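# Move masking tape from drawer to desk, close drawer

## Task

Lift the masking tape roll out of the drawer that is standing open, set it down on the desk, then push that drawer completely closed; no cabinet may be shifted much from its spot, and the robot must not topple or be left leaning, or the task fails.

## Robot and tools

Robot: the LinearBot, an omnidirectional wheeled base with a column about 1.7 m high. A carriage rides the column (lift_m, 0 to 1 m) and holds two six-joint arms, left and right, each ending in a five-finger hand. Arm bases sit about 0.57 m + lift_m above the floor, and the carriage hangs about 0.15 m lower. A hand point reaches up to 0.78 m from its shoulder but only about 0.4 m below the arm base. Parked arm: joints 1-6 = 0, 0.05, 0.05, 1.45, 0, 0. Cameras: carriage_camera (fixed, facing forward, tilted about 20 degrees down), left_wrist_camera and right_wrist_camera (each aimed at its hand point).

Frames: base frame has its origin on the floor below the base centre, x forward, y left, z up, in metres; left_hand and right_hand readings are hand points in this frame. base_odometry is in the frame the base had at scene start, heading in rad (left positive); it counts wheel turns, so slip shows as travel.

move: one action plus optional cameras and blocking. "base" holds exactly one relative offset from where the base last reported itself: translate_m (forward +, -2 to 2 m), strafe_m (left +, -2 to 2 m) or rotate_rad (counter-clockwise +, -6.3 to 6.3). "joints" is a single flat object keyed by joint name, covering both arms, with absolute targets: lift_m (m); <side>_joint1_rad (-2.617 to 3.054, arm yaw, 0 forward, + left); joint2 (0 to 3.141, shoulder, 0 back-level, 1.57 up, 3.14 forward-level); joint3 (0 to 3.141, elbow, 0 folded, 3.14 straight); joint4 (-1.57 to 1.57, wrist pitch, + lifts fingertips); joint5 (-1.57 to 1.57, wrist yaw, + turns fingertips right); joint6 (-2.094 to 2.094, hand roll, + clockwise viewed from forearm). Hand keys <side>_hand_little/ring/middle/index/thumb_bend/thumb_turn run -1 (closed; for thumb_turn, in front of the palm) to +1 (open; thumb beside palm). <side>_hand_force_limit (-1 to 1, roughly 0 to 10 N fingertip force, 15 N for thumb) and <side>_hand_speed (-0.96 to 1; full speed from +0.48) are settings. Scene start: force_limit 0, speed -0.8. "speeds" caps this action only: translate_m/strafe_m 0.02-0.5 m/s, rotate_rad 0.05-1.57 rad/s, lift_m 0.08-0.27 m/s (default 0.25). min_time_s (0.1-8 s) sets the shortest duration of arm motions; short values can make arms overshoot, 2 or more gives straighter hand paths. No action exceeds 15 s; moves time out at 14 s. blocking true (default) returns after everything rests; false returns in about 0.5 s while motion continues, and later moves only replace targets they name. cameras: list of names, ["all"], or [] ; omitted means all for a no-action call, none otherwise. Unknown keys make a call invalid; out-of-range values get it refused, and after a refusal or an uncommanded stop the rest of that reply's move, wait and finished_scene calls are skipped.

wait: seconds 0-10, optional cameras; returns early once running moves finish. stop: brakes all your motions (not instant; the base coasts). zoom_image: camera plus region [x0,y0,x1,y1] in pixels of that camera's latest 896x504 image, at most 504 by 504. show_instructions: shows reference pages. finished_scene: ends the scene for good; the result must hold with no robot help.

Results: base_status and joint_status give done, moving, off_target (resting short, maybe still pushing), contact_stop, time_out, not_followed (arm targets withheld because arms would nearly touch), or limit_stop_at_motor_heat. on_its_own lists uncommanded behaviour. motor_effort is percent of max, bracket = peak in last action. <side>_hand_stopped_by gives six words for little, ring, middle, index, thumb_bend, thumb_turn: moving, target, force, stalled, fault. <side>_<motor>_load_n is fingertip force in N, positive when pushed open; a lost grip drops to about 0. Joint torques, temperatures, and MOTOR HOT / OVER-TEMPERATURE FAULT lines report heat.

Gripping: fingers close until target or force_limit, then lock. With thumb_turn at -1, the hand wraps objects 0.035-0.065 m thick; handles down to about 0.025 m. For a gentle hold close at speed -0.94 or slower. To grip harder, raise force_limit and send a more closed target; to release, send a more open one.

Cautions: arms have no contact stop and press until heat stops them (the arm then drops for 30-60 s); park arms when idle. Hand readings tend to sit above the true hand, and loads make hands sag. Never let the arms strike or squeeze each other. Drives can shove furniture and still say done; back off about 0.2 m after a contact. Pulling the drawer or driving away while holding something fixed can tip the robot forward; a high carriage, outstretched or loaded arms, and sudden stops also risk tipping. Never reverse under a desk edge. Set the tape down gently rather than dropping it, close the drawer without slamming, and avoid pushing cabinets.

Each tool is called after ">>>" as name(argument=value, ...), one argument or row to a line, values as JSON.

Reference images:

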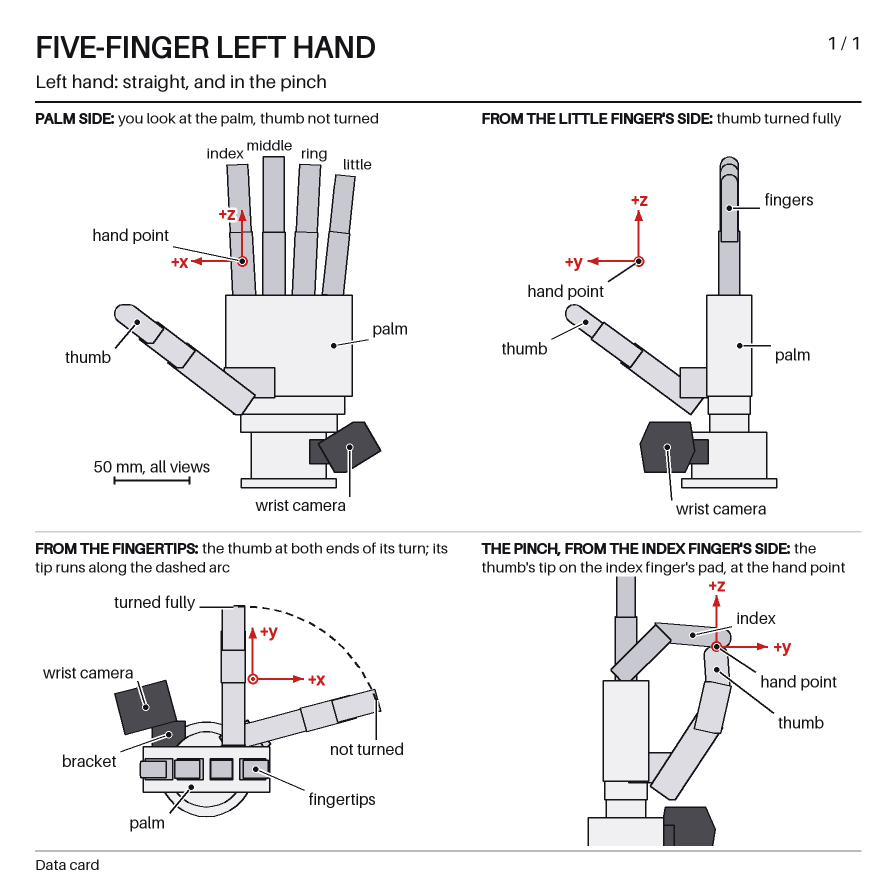

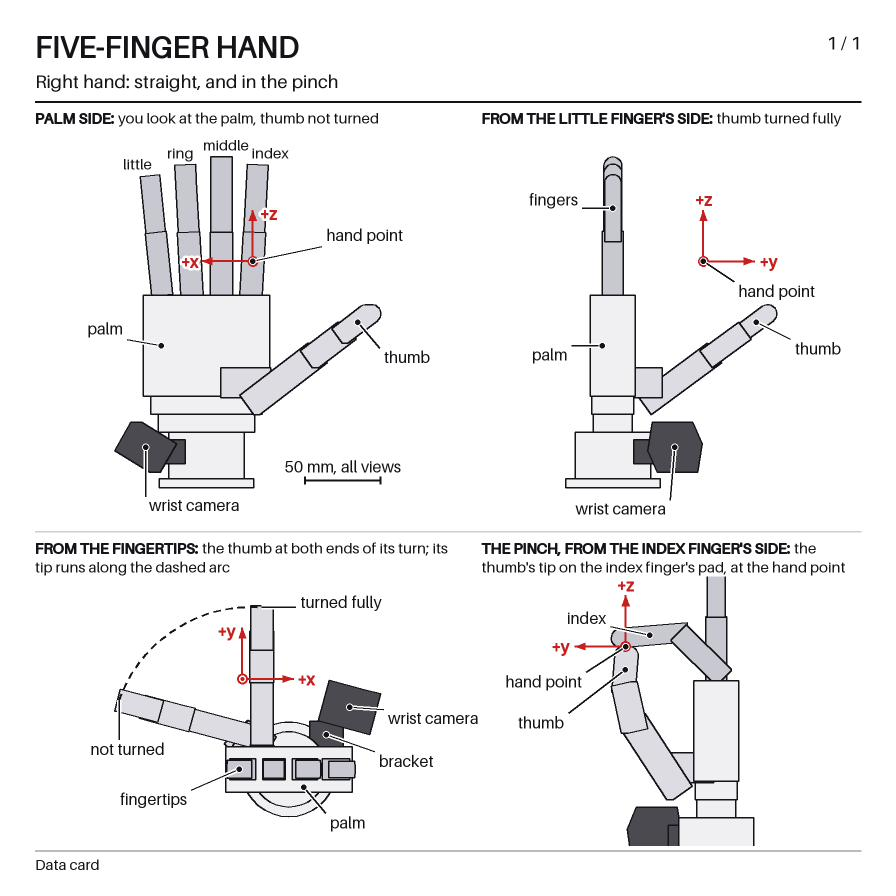

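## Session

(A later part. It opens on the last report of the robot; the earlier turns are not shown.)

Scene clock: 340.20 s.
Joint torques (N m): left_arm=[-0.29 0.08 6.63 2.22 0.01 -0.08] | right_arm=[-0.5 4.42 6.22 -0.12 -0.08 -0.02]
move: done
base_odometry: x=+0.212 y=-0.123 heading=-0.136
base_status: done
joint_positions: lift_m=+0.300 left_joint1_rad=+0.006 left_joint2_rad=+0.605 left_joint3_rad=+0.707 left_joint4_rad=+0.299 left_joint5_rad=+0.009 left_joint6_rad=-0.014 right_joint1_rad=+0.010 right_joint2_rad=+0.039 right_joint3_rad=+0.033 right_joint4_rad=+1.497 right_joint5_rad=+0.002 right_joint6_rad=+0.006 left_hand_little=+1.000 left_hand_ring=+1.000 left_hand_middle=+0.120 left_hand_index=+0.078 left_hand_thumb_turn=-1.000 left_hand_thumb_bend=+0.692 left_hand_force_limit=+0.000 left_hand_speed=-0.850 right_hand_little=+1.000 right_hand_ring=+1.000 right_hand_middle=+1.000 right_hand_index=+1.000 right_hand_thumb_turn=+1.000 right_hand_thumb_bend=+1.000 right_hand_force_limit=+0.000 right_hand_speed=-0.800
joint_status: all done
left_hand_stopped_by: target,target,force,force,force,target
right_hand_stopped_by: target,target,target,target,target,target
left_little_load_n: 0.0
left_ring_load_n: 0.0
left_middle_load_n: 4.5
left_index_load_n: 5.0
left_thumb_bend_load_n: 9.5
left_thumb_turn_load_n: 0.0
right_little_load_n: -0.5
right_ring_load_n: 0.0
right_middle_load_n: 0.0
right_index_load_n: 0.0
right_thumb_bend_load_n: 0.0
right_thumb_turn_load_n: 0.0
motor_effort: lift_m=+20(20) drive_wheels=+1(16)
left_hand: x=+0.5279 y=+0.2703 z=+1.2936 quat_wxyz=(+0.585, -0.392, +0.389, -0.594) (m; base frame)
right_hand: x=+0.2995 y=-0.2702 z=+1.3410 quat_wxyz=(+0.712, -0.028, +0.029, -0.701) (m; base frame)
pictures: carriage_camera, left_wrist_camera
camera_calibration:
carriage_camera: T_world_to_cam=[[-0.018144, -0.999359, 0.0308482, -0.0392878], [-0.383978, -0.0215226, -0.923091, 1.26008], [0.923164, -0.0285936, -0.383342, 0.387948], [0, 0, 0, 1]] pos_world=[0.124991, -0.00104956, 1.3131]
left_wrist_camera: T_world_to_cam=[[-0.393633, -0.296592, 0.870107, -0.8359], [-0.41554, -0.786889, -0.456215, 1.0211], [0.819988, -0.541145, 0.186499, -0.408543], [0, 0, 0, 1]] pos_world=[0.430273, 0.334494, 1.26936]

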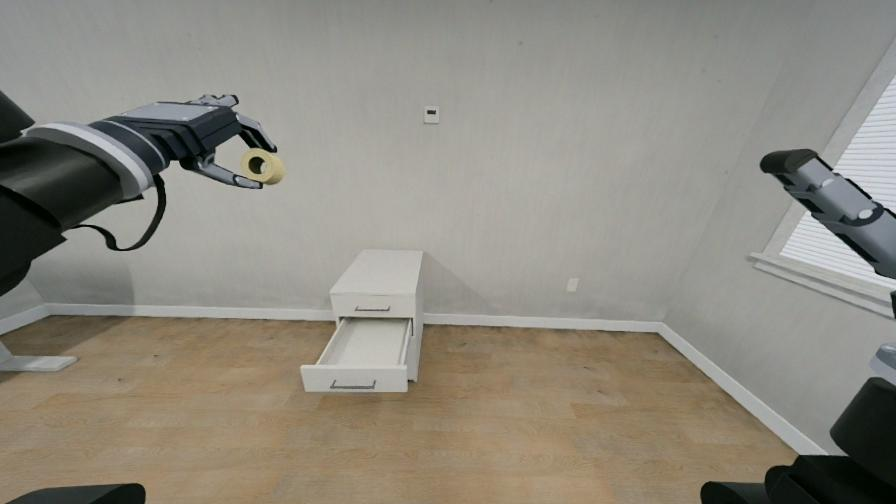

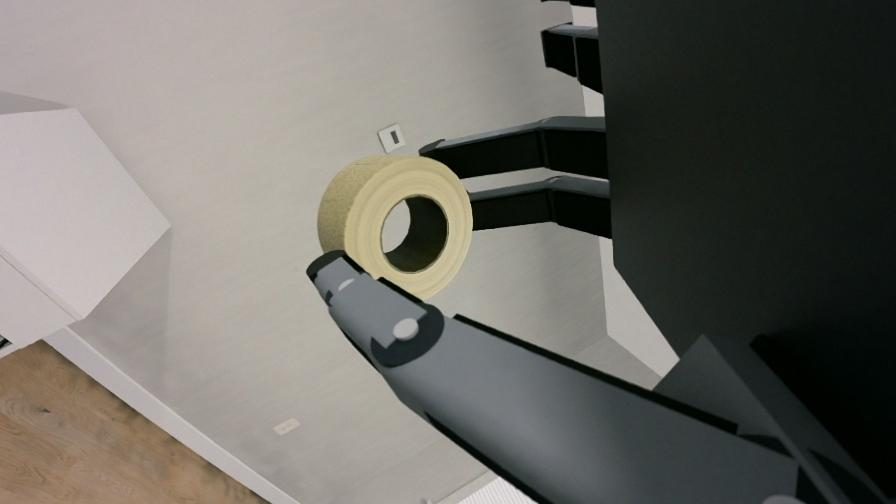

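>>> move(
  base={"strafe_m": 0.48},
  speeds={"strafe_m": 0.3},
  joints={"right_joint2_rad": 2.55, "right_joint3_rad": 1.035, "right_joint4_rad": 0.915, "lift_m": 0.02, "right_hand_speed": 0.0, "right_hand_index": -1, "right_hand_middle": -1, "right_hand_ring": -1, "right_hand_little": -1},
  min_time_s=2.5,
  cameras=["all"],
)

>>> zoom_image(
  camera="carriage_camera",
  region=[340, 200, 640, 400],
)

Scene clock: 378.37 s.
Joint torques (N m): left_arm=[-0.35 0.36 7.41 2.43 -0.06 -0.08] | right_arm=[-0.68 -11.36 5.61 2.01 -0.07 -0.03]
Motor temperatures (°C): left_arm=[21 32 29 29 20 20] | right_arm=[20 25 32 19 20 21]
move: done
base_odometry: x=+0.277 y=+0.352 heading=-0.136
base_status: done
joint_positions: lift_m=+0.020 left_joint1_rad=+0.006 left_joint2_rad=+0.604 left_joint3_rad=+0.699 left_joint4_rad=+0.283 left_joint5_rad=+0.009 left_joint6_rad=-0.014 right_joint1_rad=+0.010 right_joint2_rad=+2.538 right_joint3_rad=+1.019 right_joint4_rad=+0.921 right_joint5_rad=+0.002 right_joint6_rad=+0.006 left_hand_little=+1.000 left_hand_ring=+1.000 left_hand_middle=+0.120 left_hand_index=+0.078 left_hand_thumb_turn=-1.000 left_hand_thumb_bend=+0.692 left_hand_force_limit=+0.000 left_hand_speed=-0.850 right_hand_little=-1.000 right_hand_ring=-1.000 right_hand_middle=-1.000 right_hand_index=-1.000 right_hand_thumb_turn=+1.000 right_hand_thumb_bend=+1.000 right_hand_force_limit=+0.000 right_hand_speed=+0.000
joint_status: all done
left_hand_stopped_by: target,target,force,force,force,target
right_hand_stopped_by: target,target,target,target,target,target
left_little_load_n: 0.0
left_ring_load_n: 0.0
left_middle_load_n: 5.0
left_index_load_n: 5.0
left_thumb_bend_load_n: 9.5
left_thumb_turn_load_n: 0.0
right_little_load_n: 0.0
right_ring_load_n: 0.0
right_middle_load_n: 0.0
right_index_load_n: 0.0
right_thumb_bend_load_n: 0.0
right_thumb_turn_load_n: 0.0
motor_effort: lift_m=+18(18) drive_wheels=+0(13)
left_hand: x=+0.5292 y=+0.2702 z=+1.0059 quat_wxyz=(+0.581, -0.398, +0.396, -0.589) (m; base frame)
right_hand: x=+0.7149 y=-0.2661 z=+0.4375 quat_wxyz=(+0.333, -0.626, +0.624, -0.329) (m; base frame)
pictures: carriage_camera, left_wrist_camera, right_wrist_camera
camera_calibration:
carriage_camera: T_world_to_cam=[[-0.018144, -0.999359, 0.0308482, -0.0306565], [-0.383978, -0.0215226, -0.923091, 1.0018], [0.923164, -0.0285936, -0.383342, 0.280689], [0, 0, 0, 1]] pos_world=[0.124991, -0.00104956, 1.0333]
left_wrist_camera: T_world_to_cam=[[-0.374443, -0.296306, 0.878633, -0.6039], [-0.425807, -0.786801, -0.446801, 0.88622], [0.823699, -0.54143, 0.168443, -0.339741], [0, 0, 0, 1]] pos_world=[0.431078, 0.334394, 0.983797]
right_wrist_camera: T_world_to_cam=[[-0.507795, -0.297856, -0.808348, 0.639526], [-0.56683, 0.822119, 0.0531459, 0.607763], [0.648728, 0.485183, -0.586301, 0.0357778], [0, 0, 0, 1]] pos_world=[0.646036, -0.326526, 0.505636]

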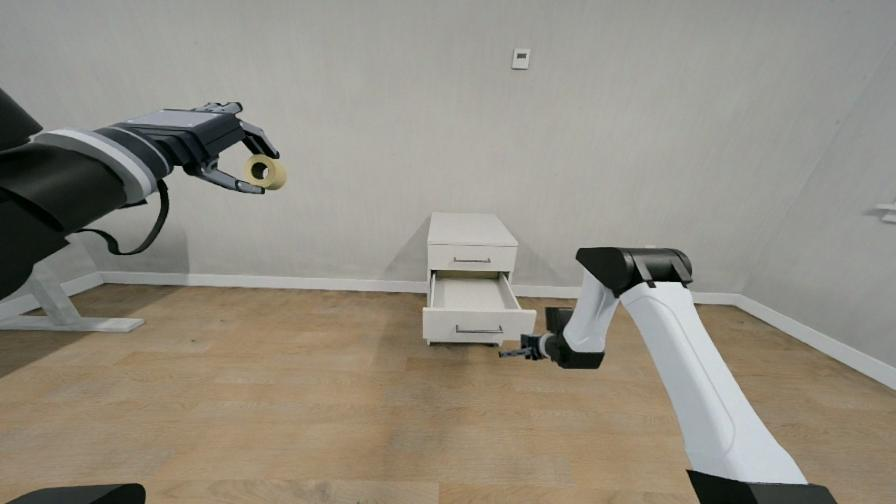

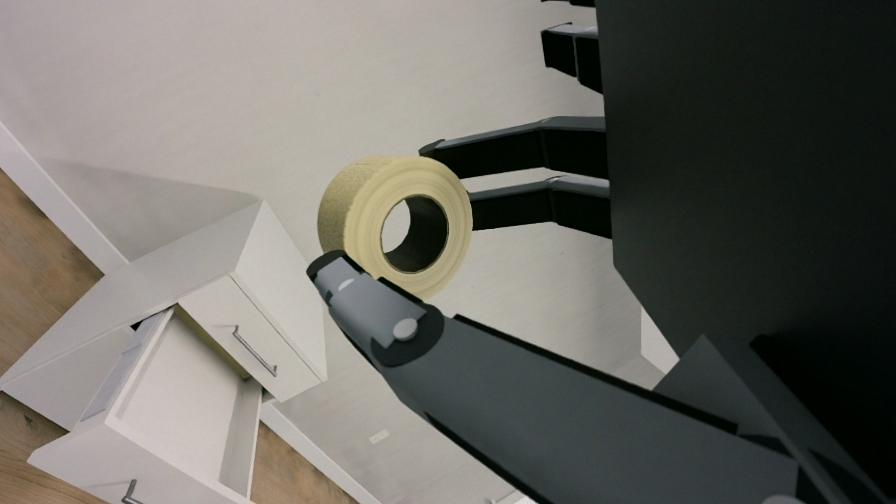

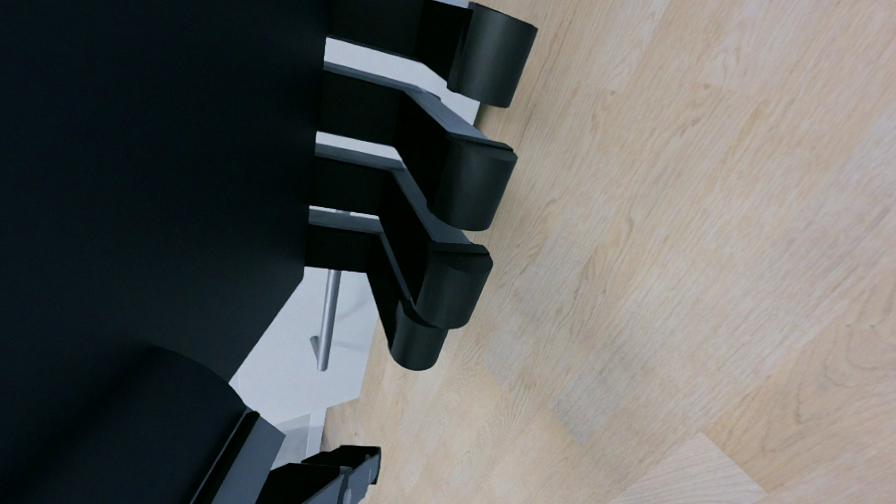

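Scaled by 1.680 from the camera's 896x504 image, which has a finer 1280x720 frame.

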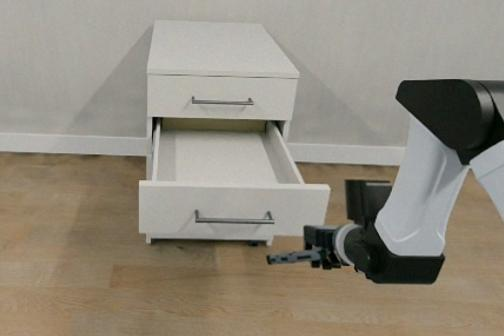

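>>> move(
  base={"translate_m": 0.13},
  speeds={"translate_m": 0.1},
  cameras=["carriage_camera", "right_wrist_camera"],
)

>>> zoom_image(
  camera="carriage_camera",
  region=[380, 220, 600, 400],
)

Scene clock: 390.50 s.
Joint torques (N m): left_arm=[-0.21 0.27 7.64 2.36 0.01 -0.04] | right_arm=[-0.65 -11.54 5.53 2.23 -0.05 0]
Motor temperatures (°C): left_arm=[21 30 30 31 20 20] | right_arm=[20 31 32 21 20 21]
move: done
base_odometry: x=+0.406 y=+0.335 heading=-0.136
base_status: done
joint_positions: lift_m=+0.020 left_joint1_rad=+0.006 left_joint2_rad=+0.603 left_joint3_rad=+0.699 left_joint4_rad=+0.286 left_joint5_rad=+0.009 left_joint6_rad=-0.014 right_joint1_rad=+0.010 right_joint2_rad=+2.540 right_joint3_rad=+1.019 right_joint4_rad=+0.902 right_joint5_rad=+0.002 right_joint6_rad=+0.006 left_hand_little=+1.000 left_hand_ring=+1.000 left_hand_middle=+0.120 left_hand_index=+0.078 left_hand_thumb_turn=-1.000 left_hand_thumb_bend=+0.692 left_hand_force_limit=+0.000 left_hand_speed=-0.850 right_hand_little=-1.000 right_hand_ring=-1.000 right_hand_middle=-1.000 right_hand_index=-1.000 right_hand_thumb_turn=+1.000 right_hand_thumb_bend=+1.000 right_hand_force_limit=+0.000 right_hand_speed=+0.000
joint_status: not commanded
left_hand_stopped_by: target,target,force,force,force,target
right_hand_stopped_by: target,target,target,target,target,target
left_little_load_n: 0.0
left_ring_load_n: 0.0
left_middle_load_n: 4.5
left_index_load_n: 5.0
left_thumb_bend_load_n: 9.5
left_thumb_turn_load_n: 0.0
right_little_load_n: 0.0
right_ring_load_n: 0.0
right_middle_load_n: 0.0
right_index_load_n: 0.0
right_thumb_bend_load_n: 0.0
right_thumb_turn_load_n: 0.0
motor_effort: lift_m=+18(18) drive_wheels=-2(12)
left_hand: x=+0.5289 y=+0.2702 z=+1.0068 quat_wxyz=(+0.581, -0.397, +0.395, -0.590) (m; base frame)
right_hand: x=+0.7104 y=-0.2662 z=+0.4331 quat_wxyz=(+0.326, -0.629, +0.628, -0.322) (m; base frame)
pictures: carriage_camera, right_wrist_camera
camera_calibration:
carriage_camera: T_world_to_cam=[[-0.018144, -0.999359, 0.0308482, -0.0306565], [-0.383978, -0.0215226, -0.923091, 1.0018], [0.923164, -0.0285936, -0.383342, 0.280689], [0, 0, 0, 1]] pos_world=[0.124991, -0.00104956, 1.0333]
right_wrist_camera: T_world_to_cam=[[-0.524617, -0.297994, -0.797482, 0.640844], [-0.565595, 0.822128, 0.0648683, 0.599523], [0.636302, 0.485082, -0.599846, 0.0507324], [0, 0, 0, 1]] pos_world=[0.643003, -0.326526, 0.502603]

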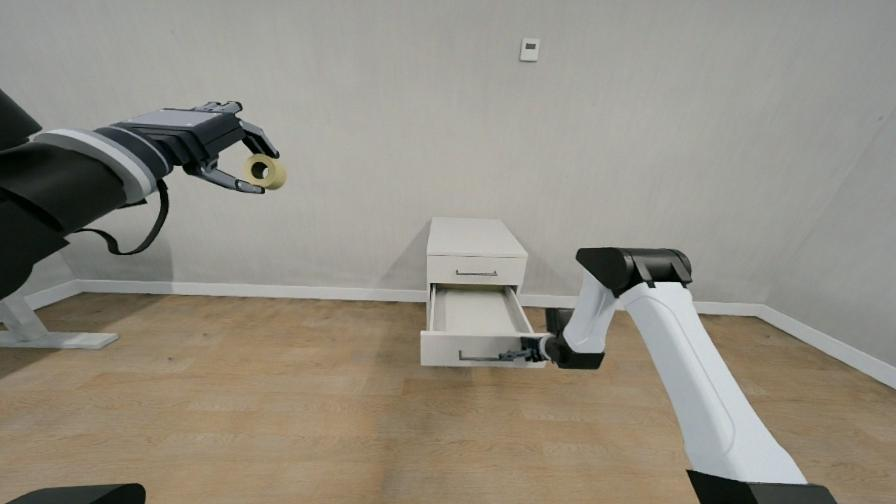

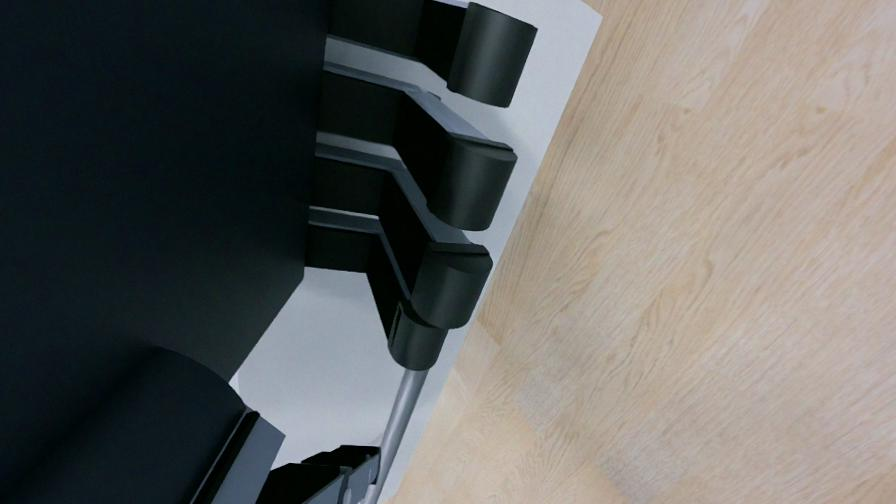

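Scaled by 2.291 from the camera's 896x504 image, which has a finer 1280x720 frame.

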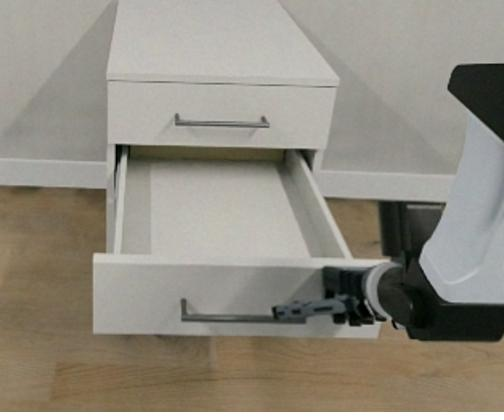

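>>> move(
  base={"strafe_m": -0.025},
  cameras=["carriage_camera", "right_wrist_camera"],
)

>>> zoom_image(
  camera="carriage_camera",
  region=[380, 220, 600, 400],
)

Scene clock: 397.90 s.
Joint torques (N m): left_arm=[-0.28 0.43 7.45 2.42 0.03 -0.04] | right_arm=[-0.55 -11.44 5.59 2.26 -0.06 -0.04]
move: done
base_odometry: x=+0.402 y=+0.310 heading=-0.135
base_status: done
joint_positions: lift_m=+0.020 left_joint1_rad=+0.006 left_joint2_rad=+0.603 left_joint3_rad=+0.699 left_joint4_rad=+0.286 left_joint5_rad=+0.009 left_joint6_rad=-0.014 right_joint1_rad=+0.011 right_joint2_rad=+2.540 right_joint3_rad=+1.019 right_joint4_rad=+0.898 right_joint5_rad=+0.001 right_joint6_rad=+0.006 left_hand_little=+1.000 left_hand_ring=+1.000 left_hand_middle=+0.120 left_hand_index=+0.078 left_hand_thumb_turn=-1.000 left_hand_thumb_bend=+0.692 left_hand_force_limit=+0.000 left_hand_speed=-0.850 right_hand_little=-1.000 right_hand_ring=-1.000 right_hand_middle=-1.000 right_hand_index=-1.000 right_hand_thumb_turn=+1.000 right_hand_thumb_bend=+1.000 right_hand_force_limit=+0.000 right_hand_speed=+0.000
joint_status: not commanded
left_hand_stopped_by: target,target,force,force,force,target
right_hand_stopped_by: target,target,target,target,target,target
left_little_load_n: 0.0
left_ring_load_n: 0.0
left_middle_load_n: 4.5
left_index_load_n: 4.5
left_thumb_bend_load_n: 9.5
left_thumb_turn_load_n: 0.0
right_little_load_n: 0.0
right_ring_load_n: 0.0
right_middle_load_n: 0.0
right_index_load_n: 0.0
right_thumb_bend_load_n: 0.0
right_thumb_turn_load_n: 0.0
motor_effort: lift_m=+18(18) drive_wheels=-1(13)
left_hand: x=+0.5289 y=+0.2702 z=+1.0068 quat_wxyz=(+0.582, -0.397, +0.395, -0.590) (m; base frame)
right_hand: x=+0.7095 y=-0.2657 z=+0.4323 quat_wxyz=(+0.325, -0.630, +0.628, -0.320) (m; base frame)
pictures: carriage_camera, right_wrist_camera
camera_calibration:
carriage_camera: T_world_to_cam=[[-0.018144, -0.999359, 0.0308482, -0.0306565], [-0.383978, -0.0215226, -0.923091, 1.0018], [0.923164, -0.0285936, -0.383342, 0.280689], [0, 0, 0, 1]] pos_world=[0.124991, -0.00104956, 1.0333]
right_wrist_camera: T_world_to_cam=[[-0.527583, -0.298401, -0.79537, 0.641008], [-0.566439, 0.821327, 0.0675893, 0.597856], [0.63309, 0.486188, -0.602344, 0.0542292], [0, 0, 0, 1]] pos_world=[0.642502, -0.326123, 0.502095]

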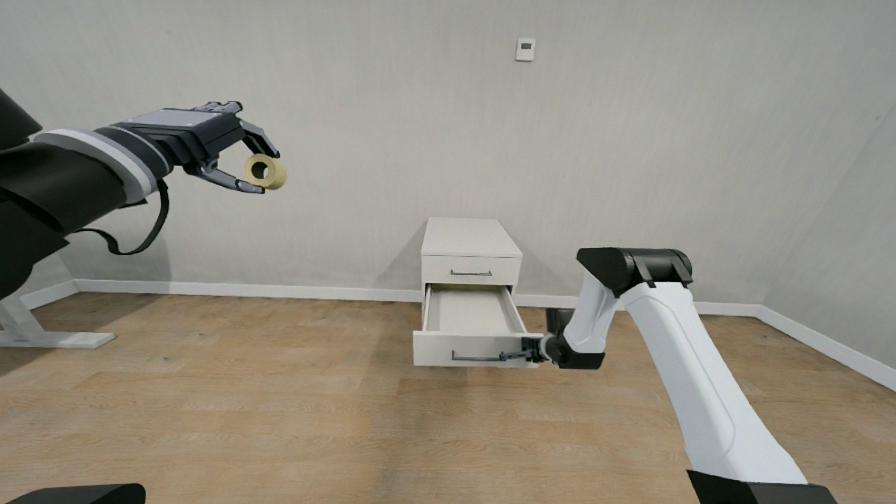

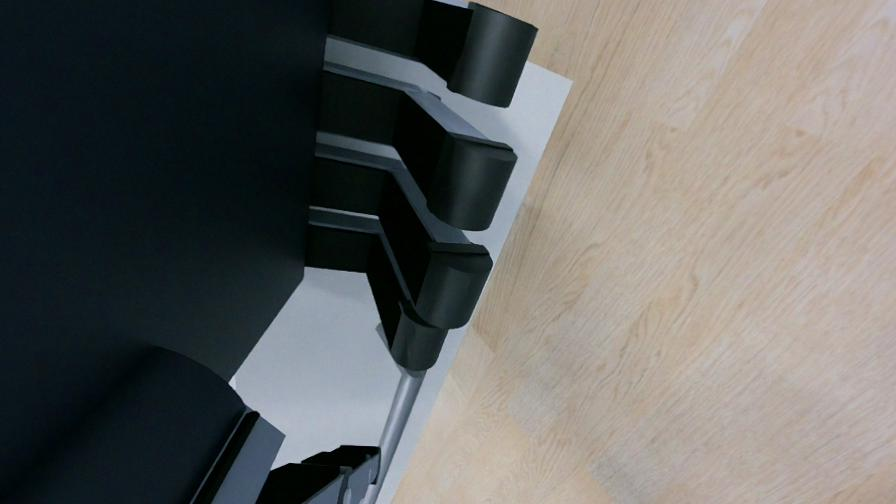

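Scaled by 2.291 from the camera's 896x504 image, which has a finer 1280x720 frame.

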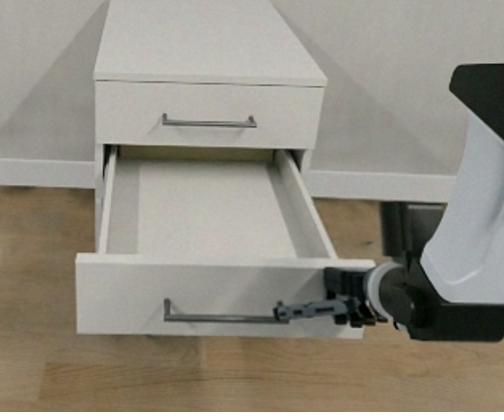

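>>> move(
  base={"translate_m": 0.12},
  speeds={"translate_m": 0.08},
  cameras=["carriage_camera", "right_wrist_camera"],
)

>>> zoom_image(
  camera="carriage_camera",
  region=[380, 220, 600, 400],
)

Scene clock: 408.43 s.
Joint torques (N m): left_arm=[-0.46 0.16 7.41 2.42 0.01 -0.08] | right_arm=[-0.64 -11.47 5.42 2.42 -0.08 -0.01]
move: done
base_odometry: x=+0.521 y=+0.294 heading=-0.136
base_status: done
joint_positions: lift_m=+0.020 left_joint1_rad=+0.006 left_joint2_rad=+0.603 left_joint3_rad=+0.699 left_joint4_rad=+0.286 left_joint5_rad=+0.009 left_joint6_rad=-0.014 right_joint1_rad=+0.011 right_joint2_rad=+2.540 right_joint3_rad=+1.019 right_joint4_rad=+0.885 right_joint5_rad=+0.001 right_joint6_rad=+0.006 left_hand_little=+1.000 left_hand_ring=+1.000 left_hand_middle=+0.120 left_hand_index=+0.078 left_hand_thumb_turn=-1.000 left_hand_thumb_bend=+0.692 left_hand_force_limit=+0.000 left_hand_speed=-0.850 right_hand_little=-1.000 right_hand_ring=-1.000 right_hand_middle=-1.000 right_hand_index=-1.000 right_hand_thumb_turn=+1.000 right_hand_thumb_bend=+1.000 right_hand_force_limit=+0.000 right_hand_speed=+0.000
joint_status: not commanded
left_hand_stopped_by: target,target,force,force,force,target
right_hand_stopped_by: target,target,target,target,target,target
left_little_load_n: 0.0
left_ring_load_n: 0.0
left_middle_load_n: 4.5
left_index_load_n: 5.0
left_thumb_bend_load_n: 9.5
left_thumb_turn_load_n: 0.0
right_little_load_n: 0.0
right_ring_load_n: 0.0
right_middle_load_n: 0.0
right_index_load_n: 0.0
right_thumb_bend_load_n: 0.5
right_thumb_turn_load_n: 0.0
motor_effort: lift_m=+18(18) drive_wheels=-2(13)
left_hand: x=+0.5289 y=+0.2702 z=+1.0070 quat_wxyz=(+0.582, -0.397, +0.395, -0.590) (m; base frame)
right_hand: x=+0.7070 y=-0.2657 z=+0.4301 quat_wxyz=(+0.321, -0.632, +0.630, -0.317) (m; base frame)
pictures: carriage_camera, right_wrist_camera
camera_calibration:
carriage_camera: T_world_to_cam=[[-0.018144, -0.999359, 0.0308482, -0.0306565], [-0.383978, -0.0215226, -0.923091, 1.0018], [0.923164, -0.0285936, -0.383342, 0.280689], [0, 0, 0, 1]] pos_world=[0.124991, -0.00104956, 1.0333]
right_wrist_camera: T_world_to_cam=[[-0.537238, -0.298536, -0.78883, 0.641841], [-0.565569, 0.821343, 0.0743439, 0.593044], [0.625706, 0.486078, -0.610099, 0.0630425], [0, 0, 0, 1]] pos_world=[0.640782, -0.326124, 0.500676]

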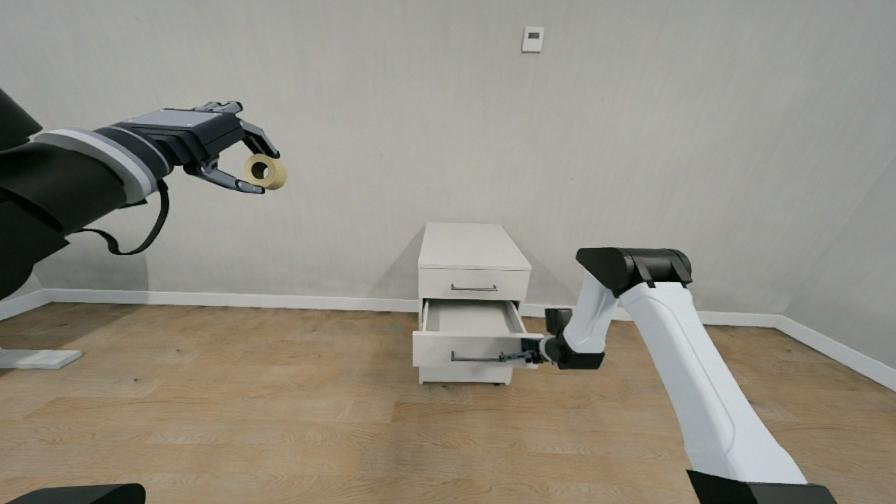

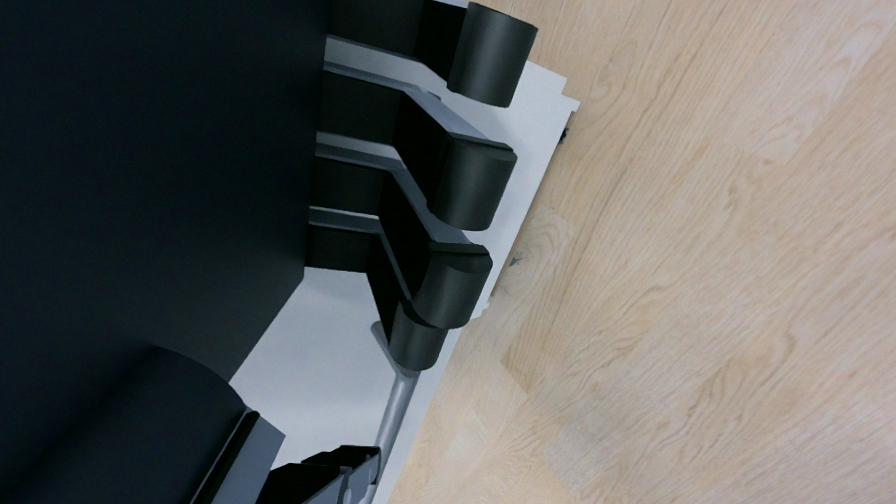

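Scaled by 2.291 from the camera's 896x504 image, which has a finer 1280x720 frame.

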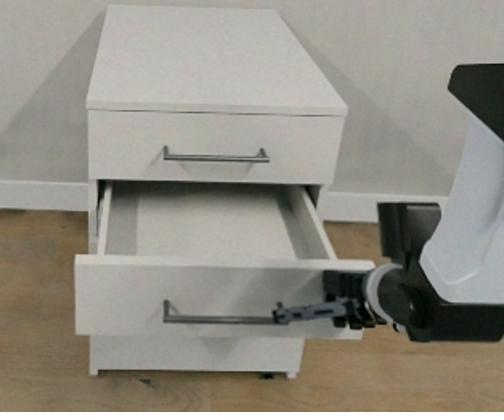

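>>> move(
  base={"translate_m": 0.16},
  speeds={"translate_m": 0.08},
  cameras=["carriage_camera", "right_wrist_camera"],
)

>>> zoom_image(
  camera="carriage_camera",
  region=[380, 220, 600, 400],
)

Scene clock: 416.40 s.
Joint torques (N m): left_arm=[-0.17 0.38 7.38 2.4 0.02 -0.09] | right_arm=[-0.62 -11.84 5.53 2.49 -0.07 -0.03]
move: done
base_odometry: x=+0.680 y=+0.272 heading=-0.136
base_status: done
joint_positions: lift_m=+0.020 left_joint1_rad=+0.006 left_joint2_rad=+0.603 left_joint3_rad=+0.699 left_joint4_rad=+0.287 left_joint5_rad=+0.009 left_joint6_rad=-0.014 right_joint1_rad=+0.011 right_joint2_rad=+2.540 right_joint3_rad=+1.019 right_joint4_rad=+0.884 right_joint5_rad=+0.001 right_joint6_rad=+0.006 left_hand_little=+1.000 left_hand_ring=+1.000 left_hand_middle=+0.120 left_hand_index=+0.078 left_hand_thumb_turn=-1.000 left_hand_thumb_bend=+0.692 left_hand_force_limit=+0.000 left_hand_speed=-0.850 right_hand_little=-1.000 right_hand_ring=-1.000 right_hand_middle=-1.000 right_hand_index=-1.000 right_hand_thumb_turn=+1.000 right_hand_thumb_bend=+1.000 right_hand_force_limit=+0.000 right_hand_speed=+0.000
joint_status: not commanded
left_hand_stopped_by: target,target,force,force,force,target
right_hand_stopped_by: target,target,target,target,target,target
left_little_load_n: 0.0
left_ring_load_n: 0.0
left_middle_load_n: 4.5
left_index_load_n: 5.0
left_thumb_bend_load_n: 9.5
left_thumb_turn_load_n: 0.0
right_little_load_n: 0.0
right_ring_load_n: 0.0
right_middle_load_n: 0.0
right_index_load_n: 0.0
right_thumb_bend_load_n: 0.0
right_thumb_turn_load_n: 0.0
motor_effort: lift_m=+18(18) drive_wheels=-2(16)
left_hand: x=+0.5288 y=+0.2702 z=+1.0072 quat_wxyz=(+0.582, -0.397, +0.394, -0.590) (m; base frame)
right_hand: x=+0.7064 y=-0.2657 z=+0.4294 quat_wxyz=(+0.320, -0.633, +0.630, -0.316) (m; base frame)
pictures: carriage_camera, right_wrist_camera
camera_calibration:
carriage_camera: T_world_to_cam=[[-0.018144, -0.999359, 0.0308482, -0.0306565], [-0.383978, -0.0215226, -0.923091, 1.0018], [0.923164, -0.0285936, -0.383342, 0.280689], [0, 0, 0, 1]] pos_world=[0.124991, -0.00104956, 1.0333]
right_wrist_camera: T_world_to_cam=[[-0.539341, -0.298551, -0.787387, 0.641846], [-0.565369, 0.821345, 0.0758371, 0.591978], [0.624075, 0.486066, -0.611777, 0.0648678], [0, 0, 0, 1]] pos_world=[0.640378, -0.326124, 0.500172]

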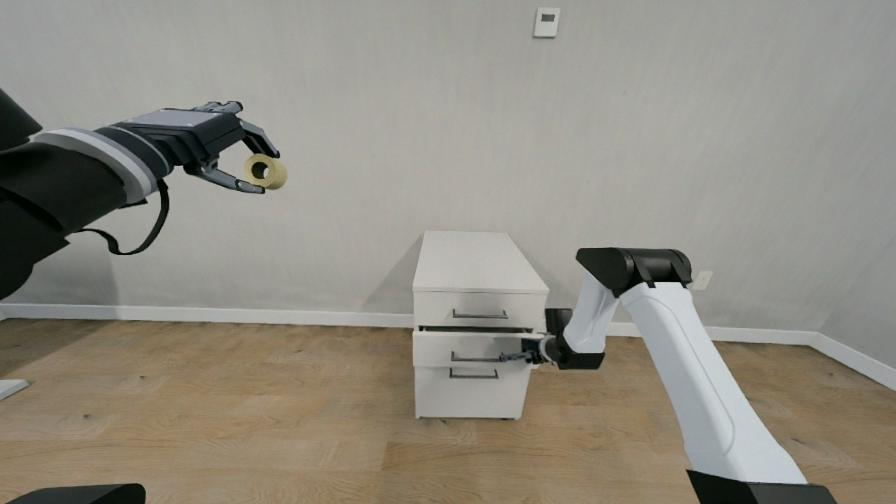

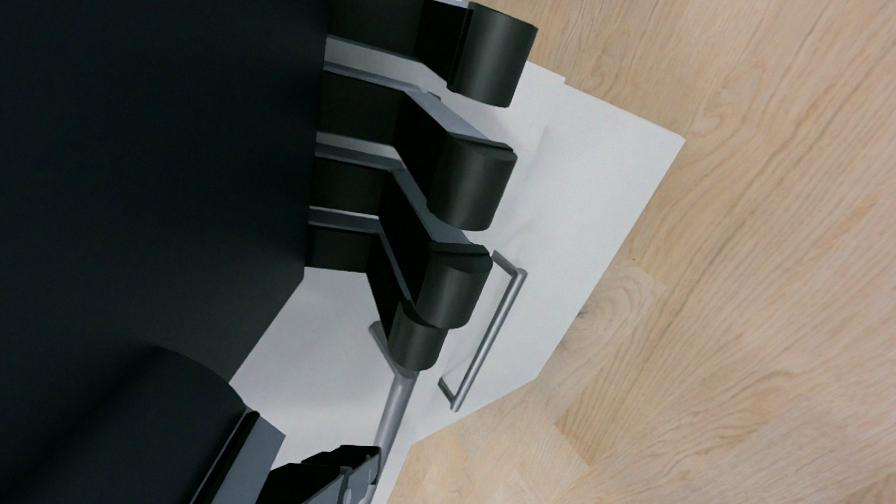

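Scaled by 2.291 from the camera's 896x504 image, which has a finer 1280x720 frame.

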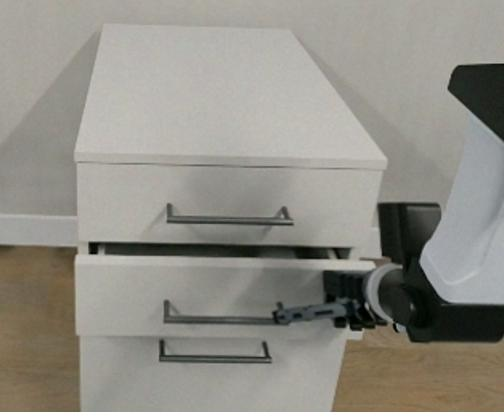

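>>> move(
  base={"translate_m": 0.045},
  speeds={"translate_m": 0.05},
  cameras=["carriage_camera", "right_wrist_camera"],
)

>>> zoom_image(
  camera="carriage_camera",
  region=[380, 220, 600, 400],
)

Scene clock: 423.47 s.
Joint torques (N m): left_arm=[-0.34 0.27 7.62 2.38 0.01 -0.06] | right_arm=[-0.7 -12.23 5.52 2.44 -0.06 -0.03]
move: done
base_odometry: x=+0.724 y=+0.266 heading=-0.137
base_status: done
joint_positions: lift_m=+0.020 left_joint1_rad=+0.006 left_joint2_rad=+0.603 left_joint3_rad=+0.699 left_joint4_rad=+0.287 left_joint5_rad=+0.009 left_joint6_rad=-0.014 right_joint1_rad=+0.011 right_joint2_rad=+2.546 right_joint3_rad=+1.019 right_joint4_rad=+0.884 right_joint5_rad=+0.001 right_joint6_rad=+0.006 left_hand_little=+1.000 left_hand_ring=+1.000 left_hand_middle=+0.120 left_hand_index=+0.078 left_hand_thumb_turn=-1.000 left_hand_thumb_bend=+0.692 left_hand_force_limit=+0.000 left_hand_speed=-0.850 right_hand_little=-1.000 right_hand_ring=-1.000 right_hand_middle=-1.000 right_hand_index=-1.000 right_hand_thumb_turn=+1.000 right_hand_thumb_bend=+1.000 right_hand_force_limit=+0.000 right_hand_speed=+0.000
joint_status: not commanded
left_hand_stopped_by: target,target,force,force,force,target
right_hand_stopped_by: target,target,target,target,target,target
left_little_load_n: 0.0
left_ring_load_n: 0.0
left_middle_load_n: 4.5
left_index_load_n: 5.0
left_thumb_bend_load_n: 9.5
left_thumb_turn_load_n: 0.5
right_little_load_n: 0.0
right_ring_load_n: 0.0
right_middle_load_n: 0.0
right_index_load_n: -0.5
right_thumb_bend_load_n: 0.0
right_thumb_turn_load_n: -0.5
motor_effort: lift_m=+18(18) drive_wheels=-2(16)
left_hand: x=+0.5288 y=+0.2702 z=+1.0072 quat_wxyz=(+0.582, -0.397, +0.394, -0.590) (m; base frame)
right_hand: x=+0.7046 y=-0.2657 z=+0.4266 quat_wxyz=(+0.319, -0.634, +0.631, -0.314) (m; base frame)
pictures: carriage_camera, right_wrist_camera
camera_calibration:
carriage_camera: T_world_to_cam=[[-0.018144, -0.999359, 0.0308482, -0.0306565], [-0.383978, -0.0215226, -0.923091, 1.0018], [0.923164, -0.0285936, -0.383342, 0.280689], [0, 0, 0, 1]] pos_world=[0.124991, -0.00104956, 1.0333]
right_wrist_camera: T_world_to_cam=[[-0.543827, -0.29865, -0.784258, 0.640521], [-0.564927, 0.821354, 0.0789608, 0.589587], [0.620571, 0.48599, -0.61539, 0.068224], [0, 0, 0, 1]] pos_world=[0.639069, -0.326124, 0.497763]

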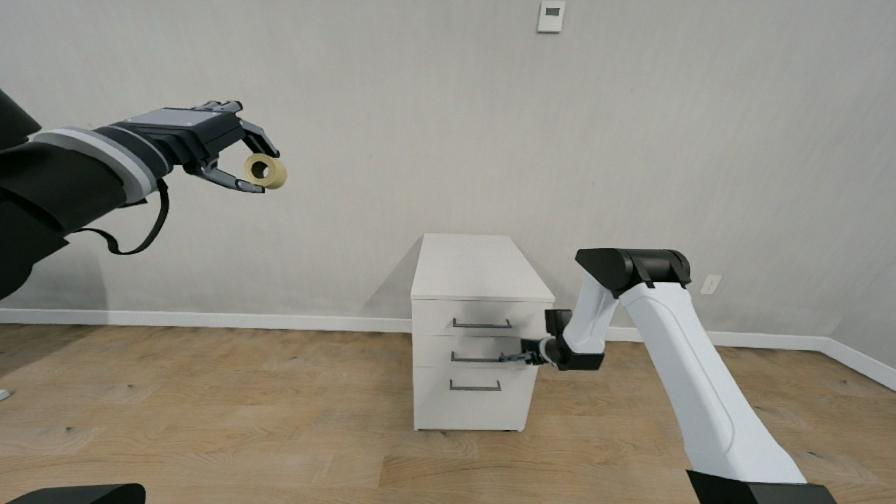

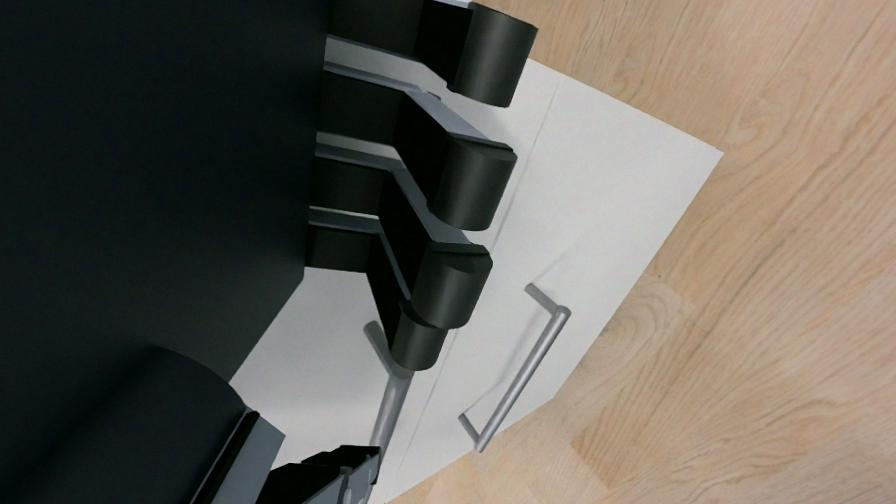

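Scaled by 2.291 from the camera's 896x504 image, which has a finer 1280x720 frame.

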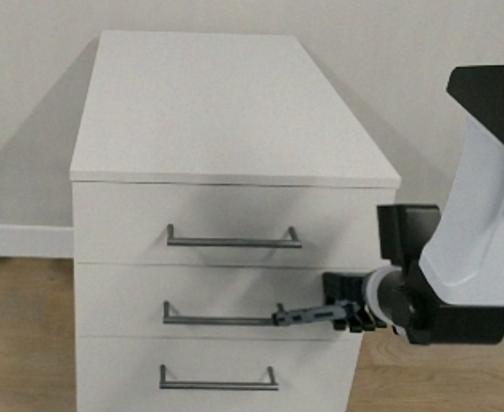

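>>> move(
  base={"translate_m": 0.008},
  speeds={"translate_m": 0.03},
  cameras=["carriage_camera"],
)

>>> zoom_image(
  camera="carriage_camera",
  region=[400, 280, 560, 400],
)

Scene clock: 428.00 s.
Joint torques (N m): left_arm=[-0.25 0.36 7.27 2.36 0.01 -0.08] | right_arm=[-0.47 -12.33 5.55 2.8 -0.1 -0.05]
move: done
base_odometry: x=+0.732 y=+0.264 heading=-0.137
base_status: done
joint_positions: lift_m=+0.020 left_joint1_rad=+0.006 left_joint2_rad=+0.602 left_joint3_rad=+0.699 left_joint4_rad=+0.287 left_joint5_rad=+0.009 left_joint6_rad=-0.014 right_joint1_rad=+0.011 right_joint2_rad=+2.548 right_joint3_rad=+1.017 right_joint4_rad=+0.847 right_joint5_rad=+0.001 right_joint6_rad=+0.006 left_hand_little=+1.000 left_hand_ring=+1.000 left_hand_middle=+0.120 left_hand_index=+0.078 left_hand_thumb_turn=-1.000 left_hand_thumb_bend=+0.692 left_hand_force_limit=+0.000 left_hand_speed=-0.850 right_hand_little=-1.000 right_hand_ring=-1.000 right_hand_middle=-1.000 right_hand_index=-1.000 right_hand_thumb_turn=+1.000 right_hand_thumb_bend=+1.000 right_hand_force_limit=+0.000 right_hand_speed=+0.000
joint_status: not commanded
left_hand_stopped_by: target,target,force,force,force,target
right_hand_stopped_by: target,target,target,target,target,target
left_little_load_n: 0.0
left_ring_load_n: 0.0
left_middle_load_n: 4.5
left_index_load_n: 5.0
left_thumb_bend_load_n: 9.5
left_thumb_turn_load_n: 0.0
right_little_load_n: 0.0
right_ring_load_n: 0.5
right_middle_load_n: 0.0
right_index_load_n: 0.0
right_thumb_bend_load_n: 0.0
right_thumb_turn_load_n: 0.0
motor_effort: lift_m=+18(18) drive_wheels=+6(15)
left_hand: x=+0.5286 y=+0.2702 z=+1.0074 quat_wxyz=(+0.582, -0.397, +0.394, -0.590) (m; base frame)
right_hand: x=+0.6953 y=-0.2658 z=+0.4189 quat_wxyz=(+0.305, -0.640, +0.638, -0.301) (m; base frame)
pictures: carriage_camera
camera_calibration:
carriage_camera: T_world_to_cam=[[-0.018144, -0.999359, 0.0308482, -0.0306565], [-0.383978, -0.0215226, -0.923091, 1.0018], [0.923164, -0.0285936, -0.383342, 0.280689], [0, 0, 0, 1]] pos_world=[0.124991, -0.00104956, 1.0333]

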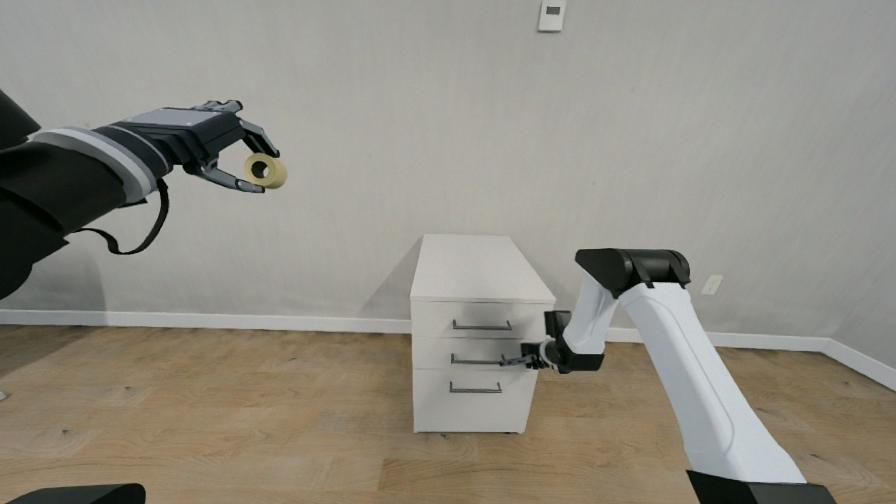

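Scaled by 3.150 from the camera's 896x504 image, which has a finer 1280x720 frame.

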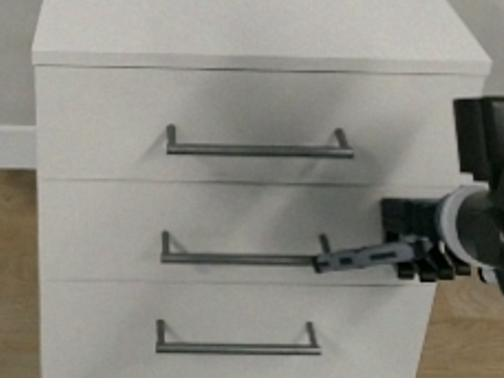

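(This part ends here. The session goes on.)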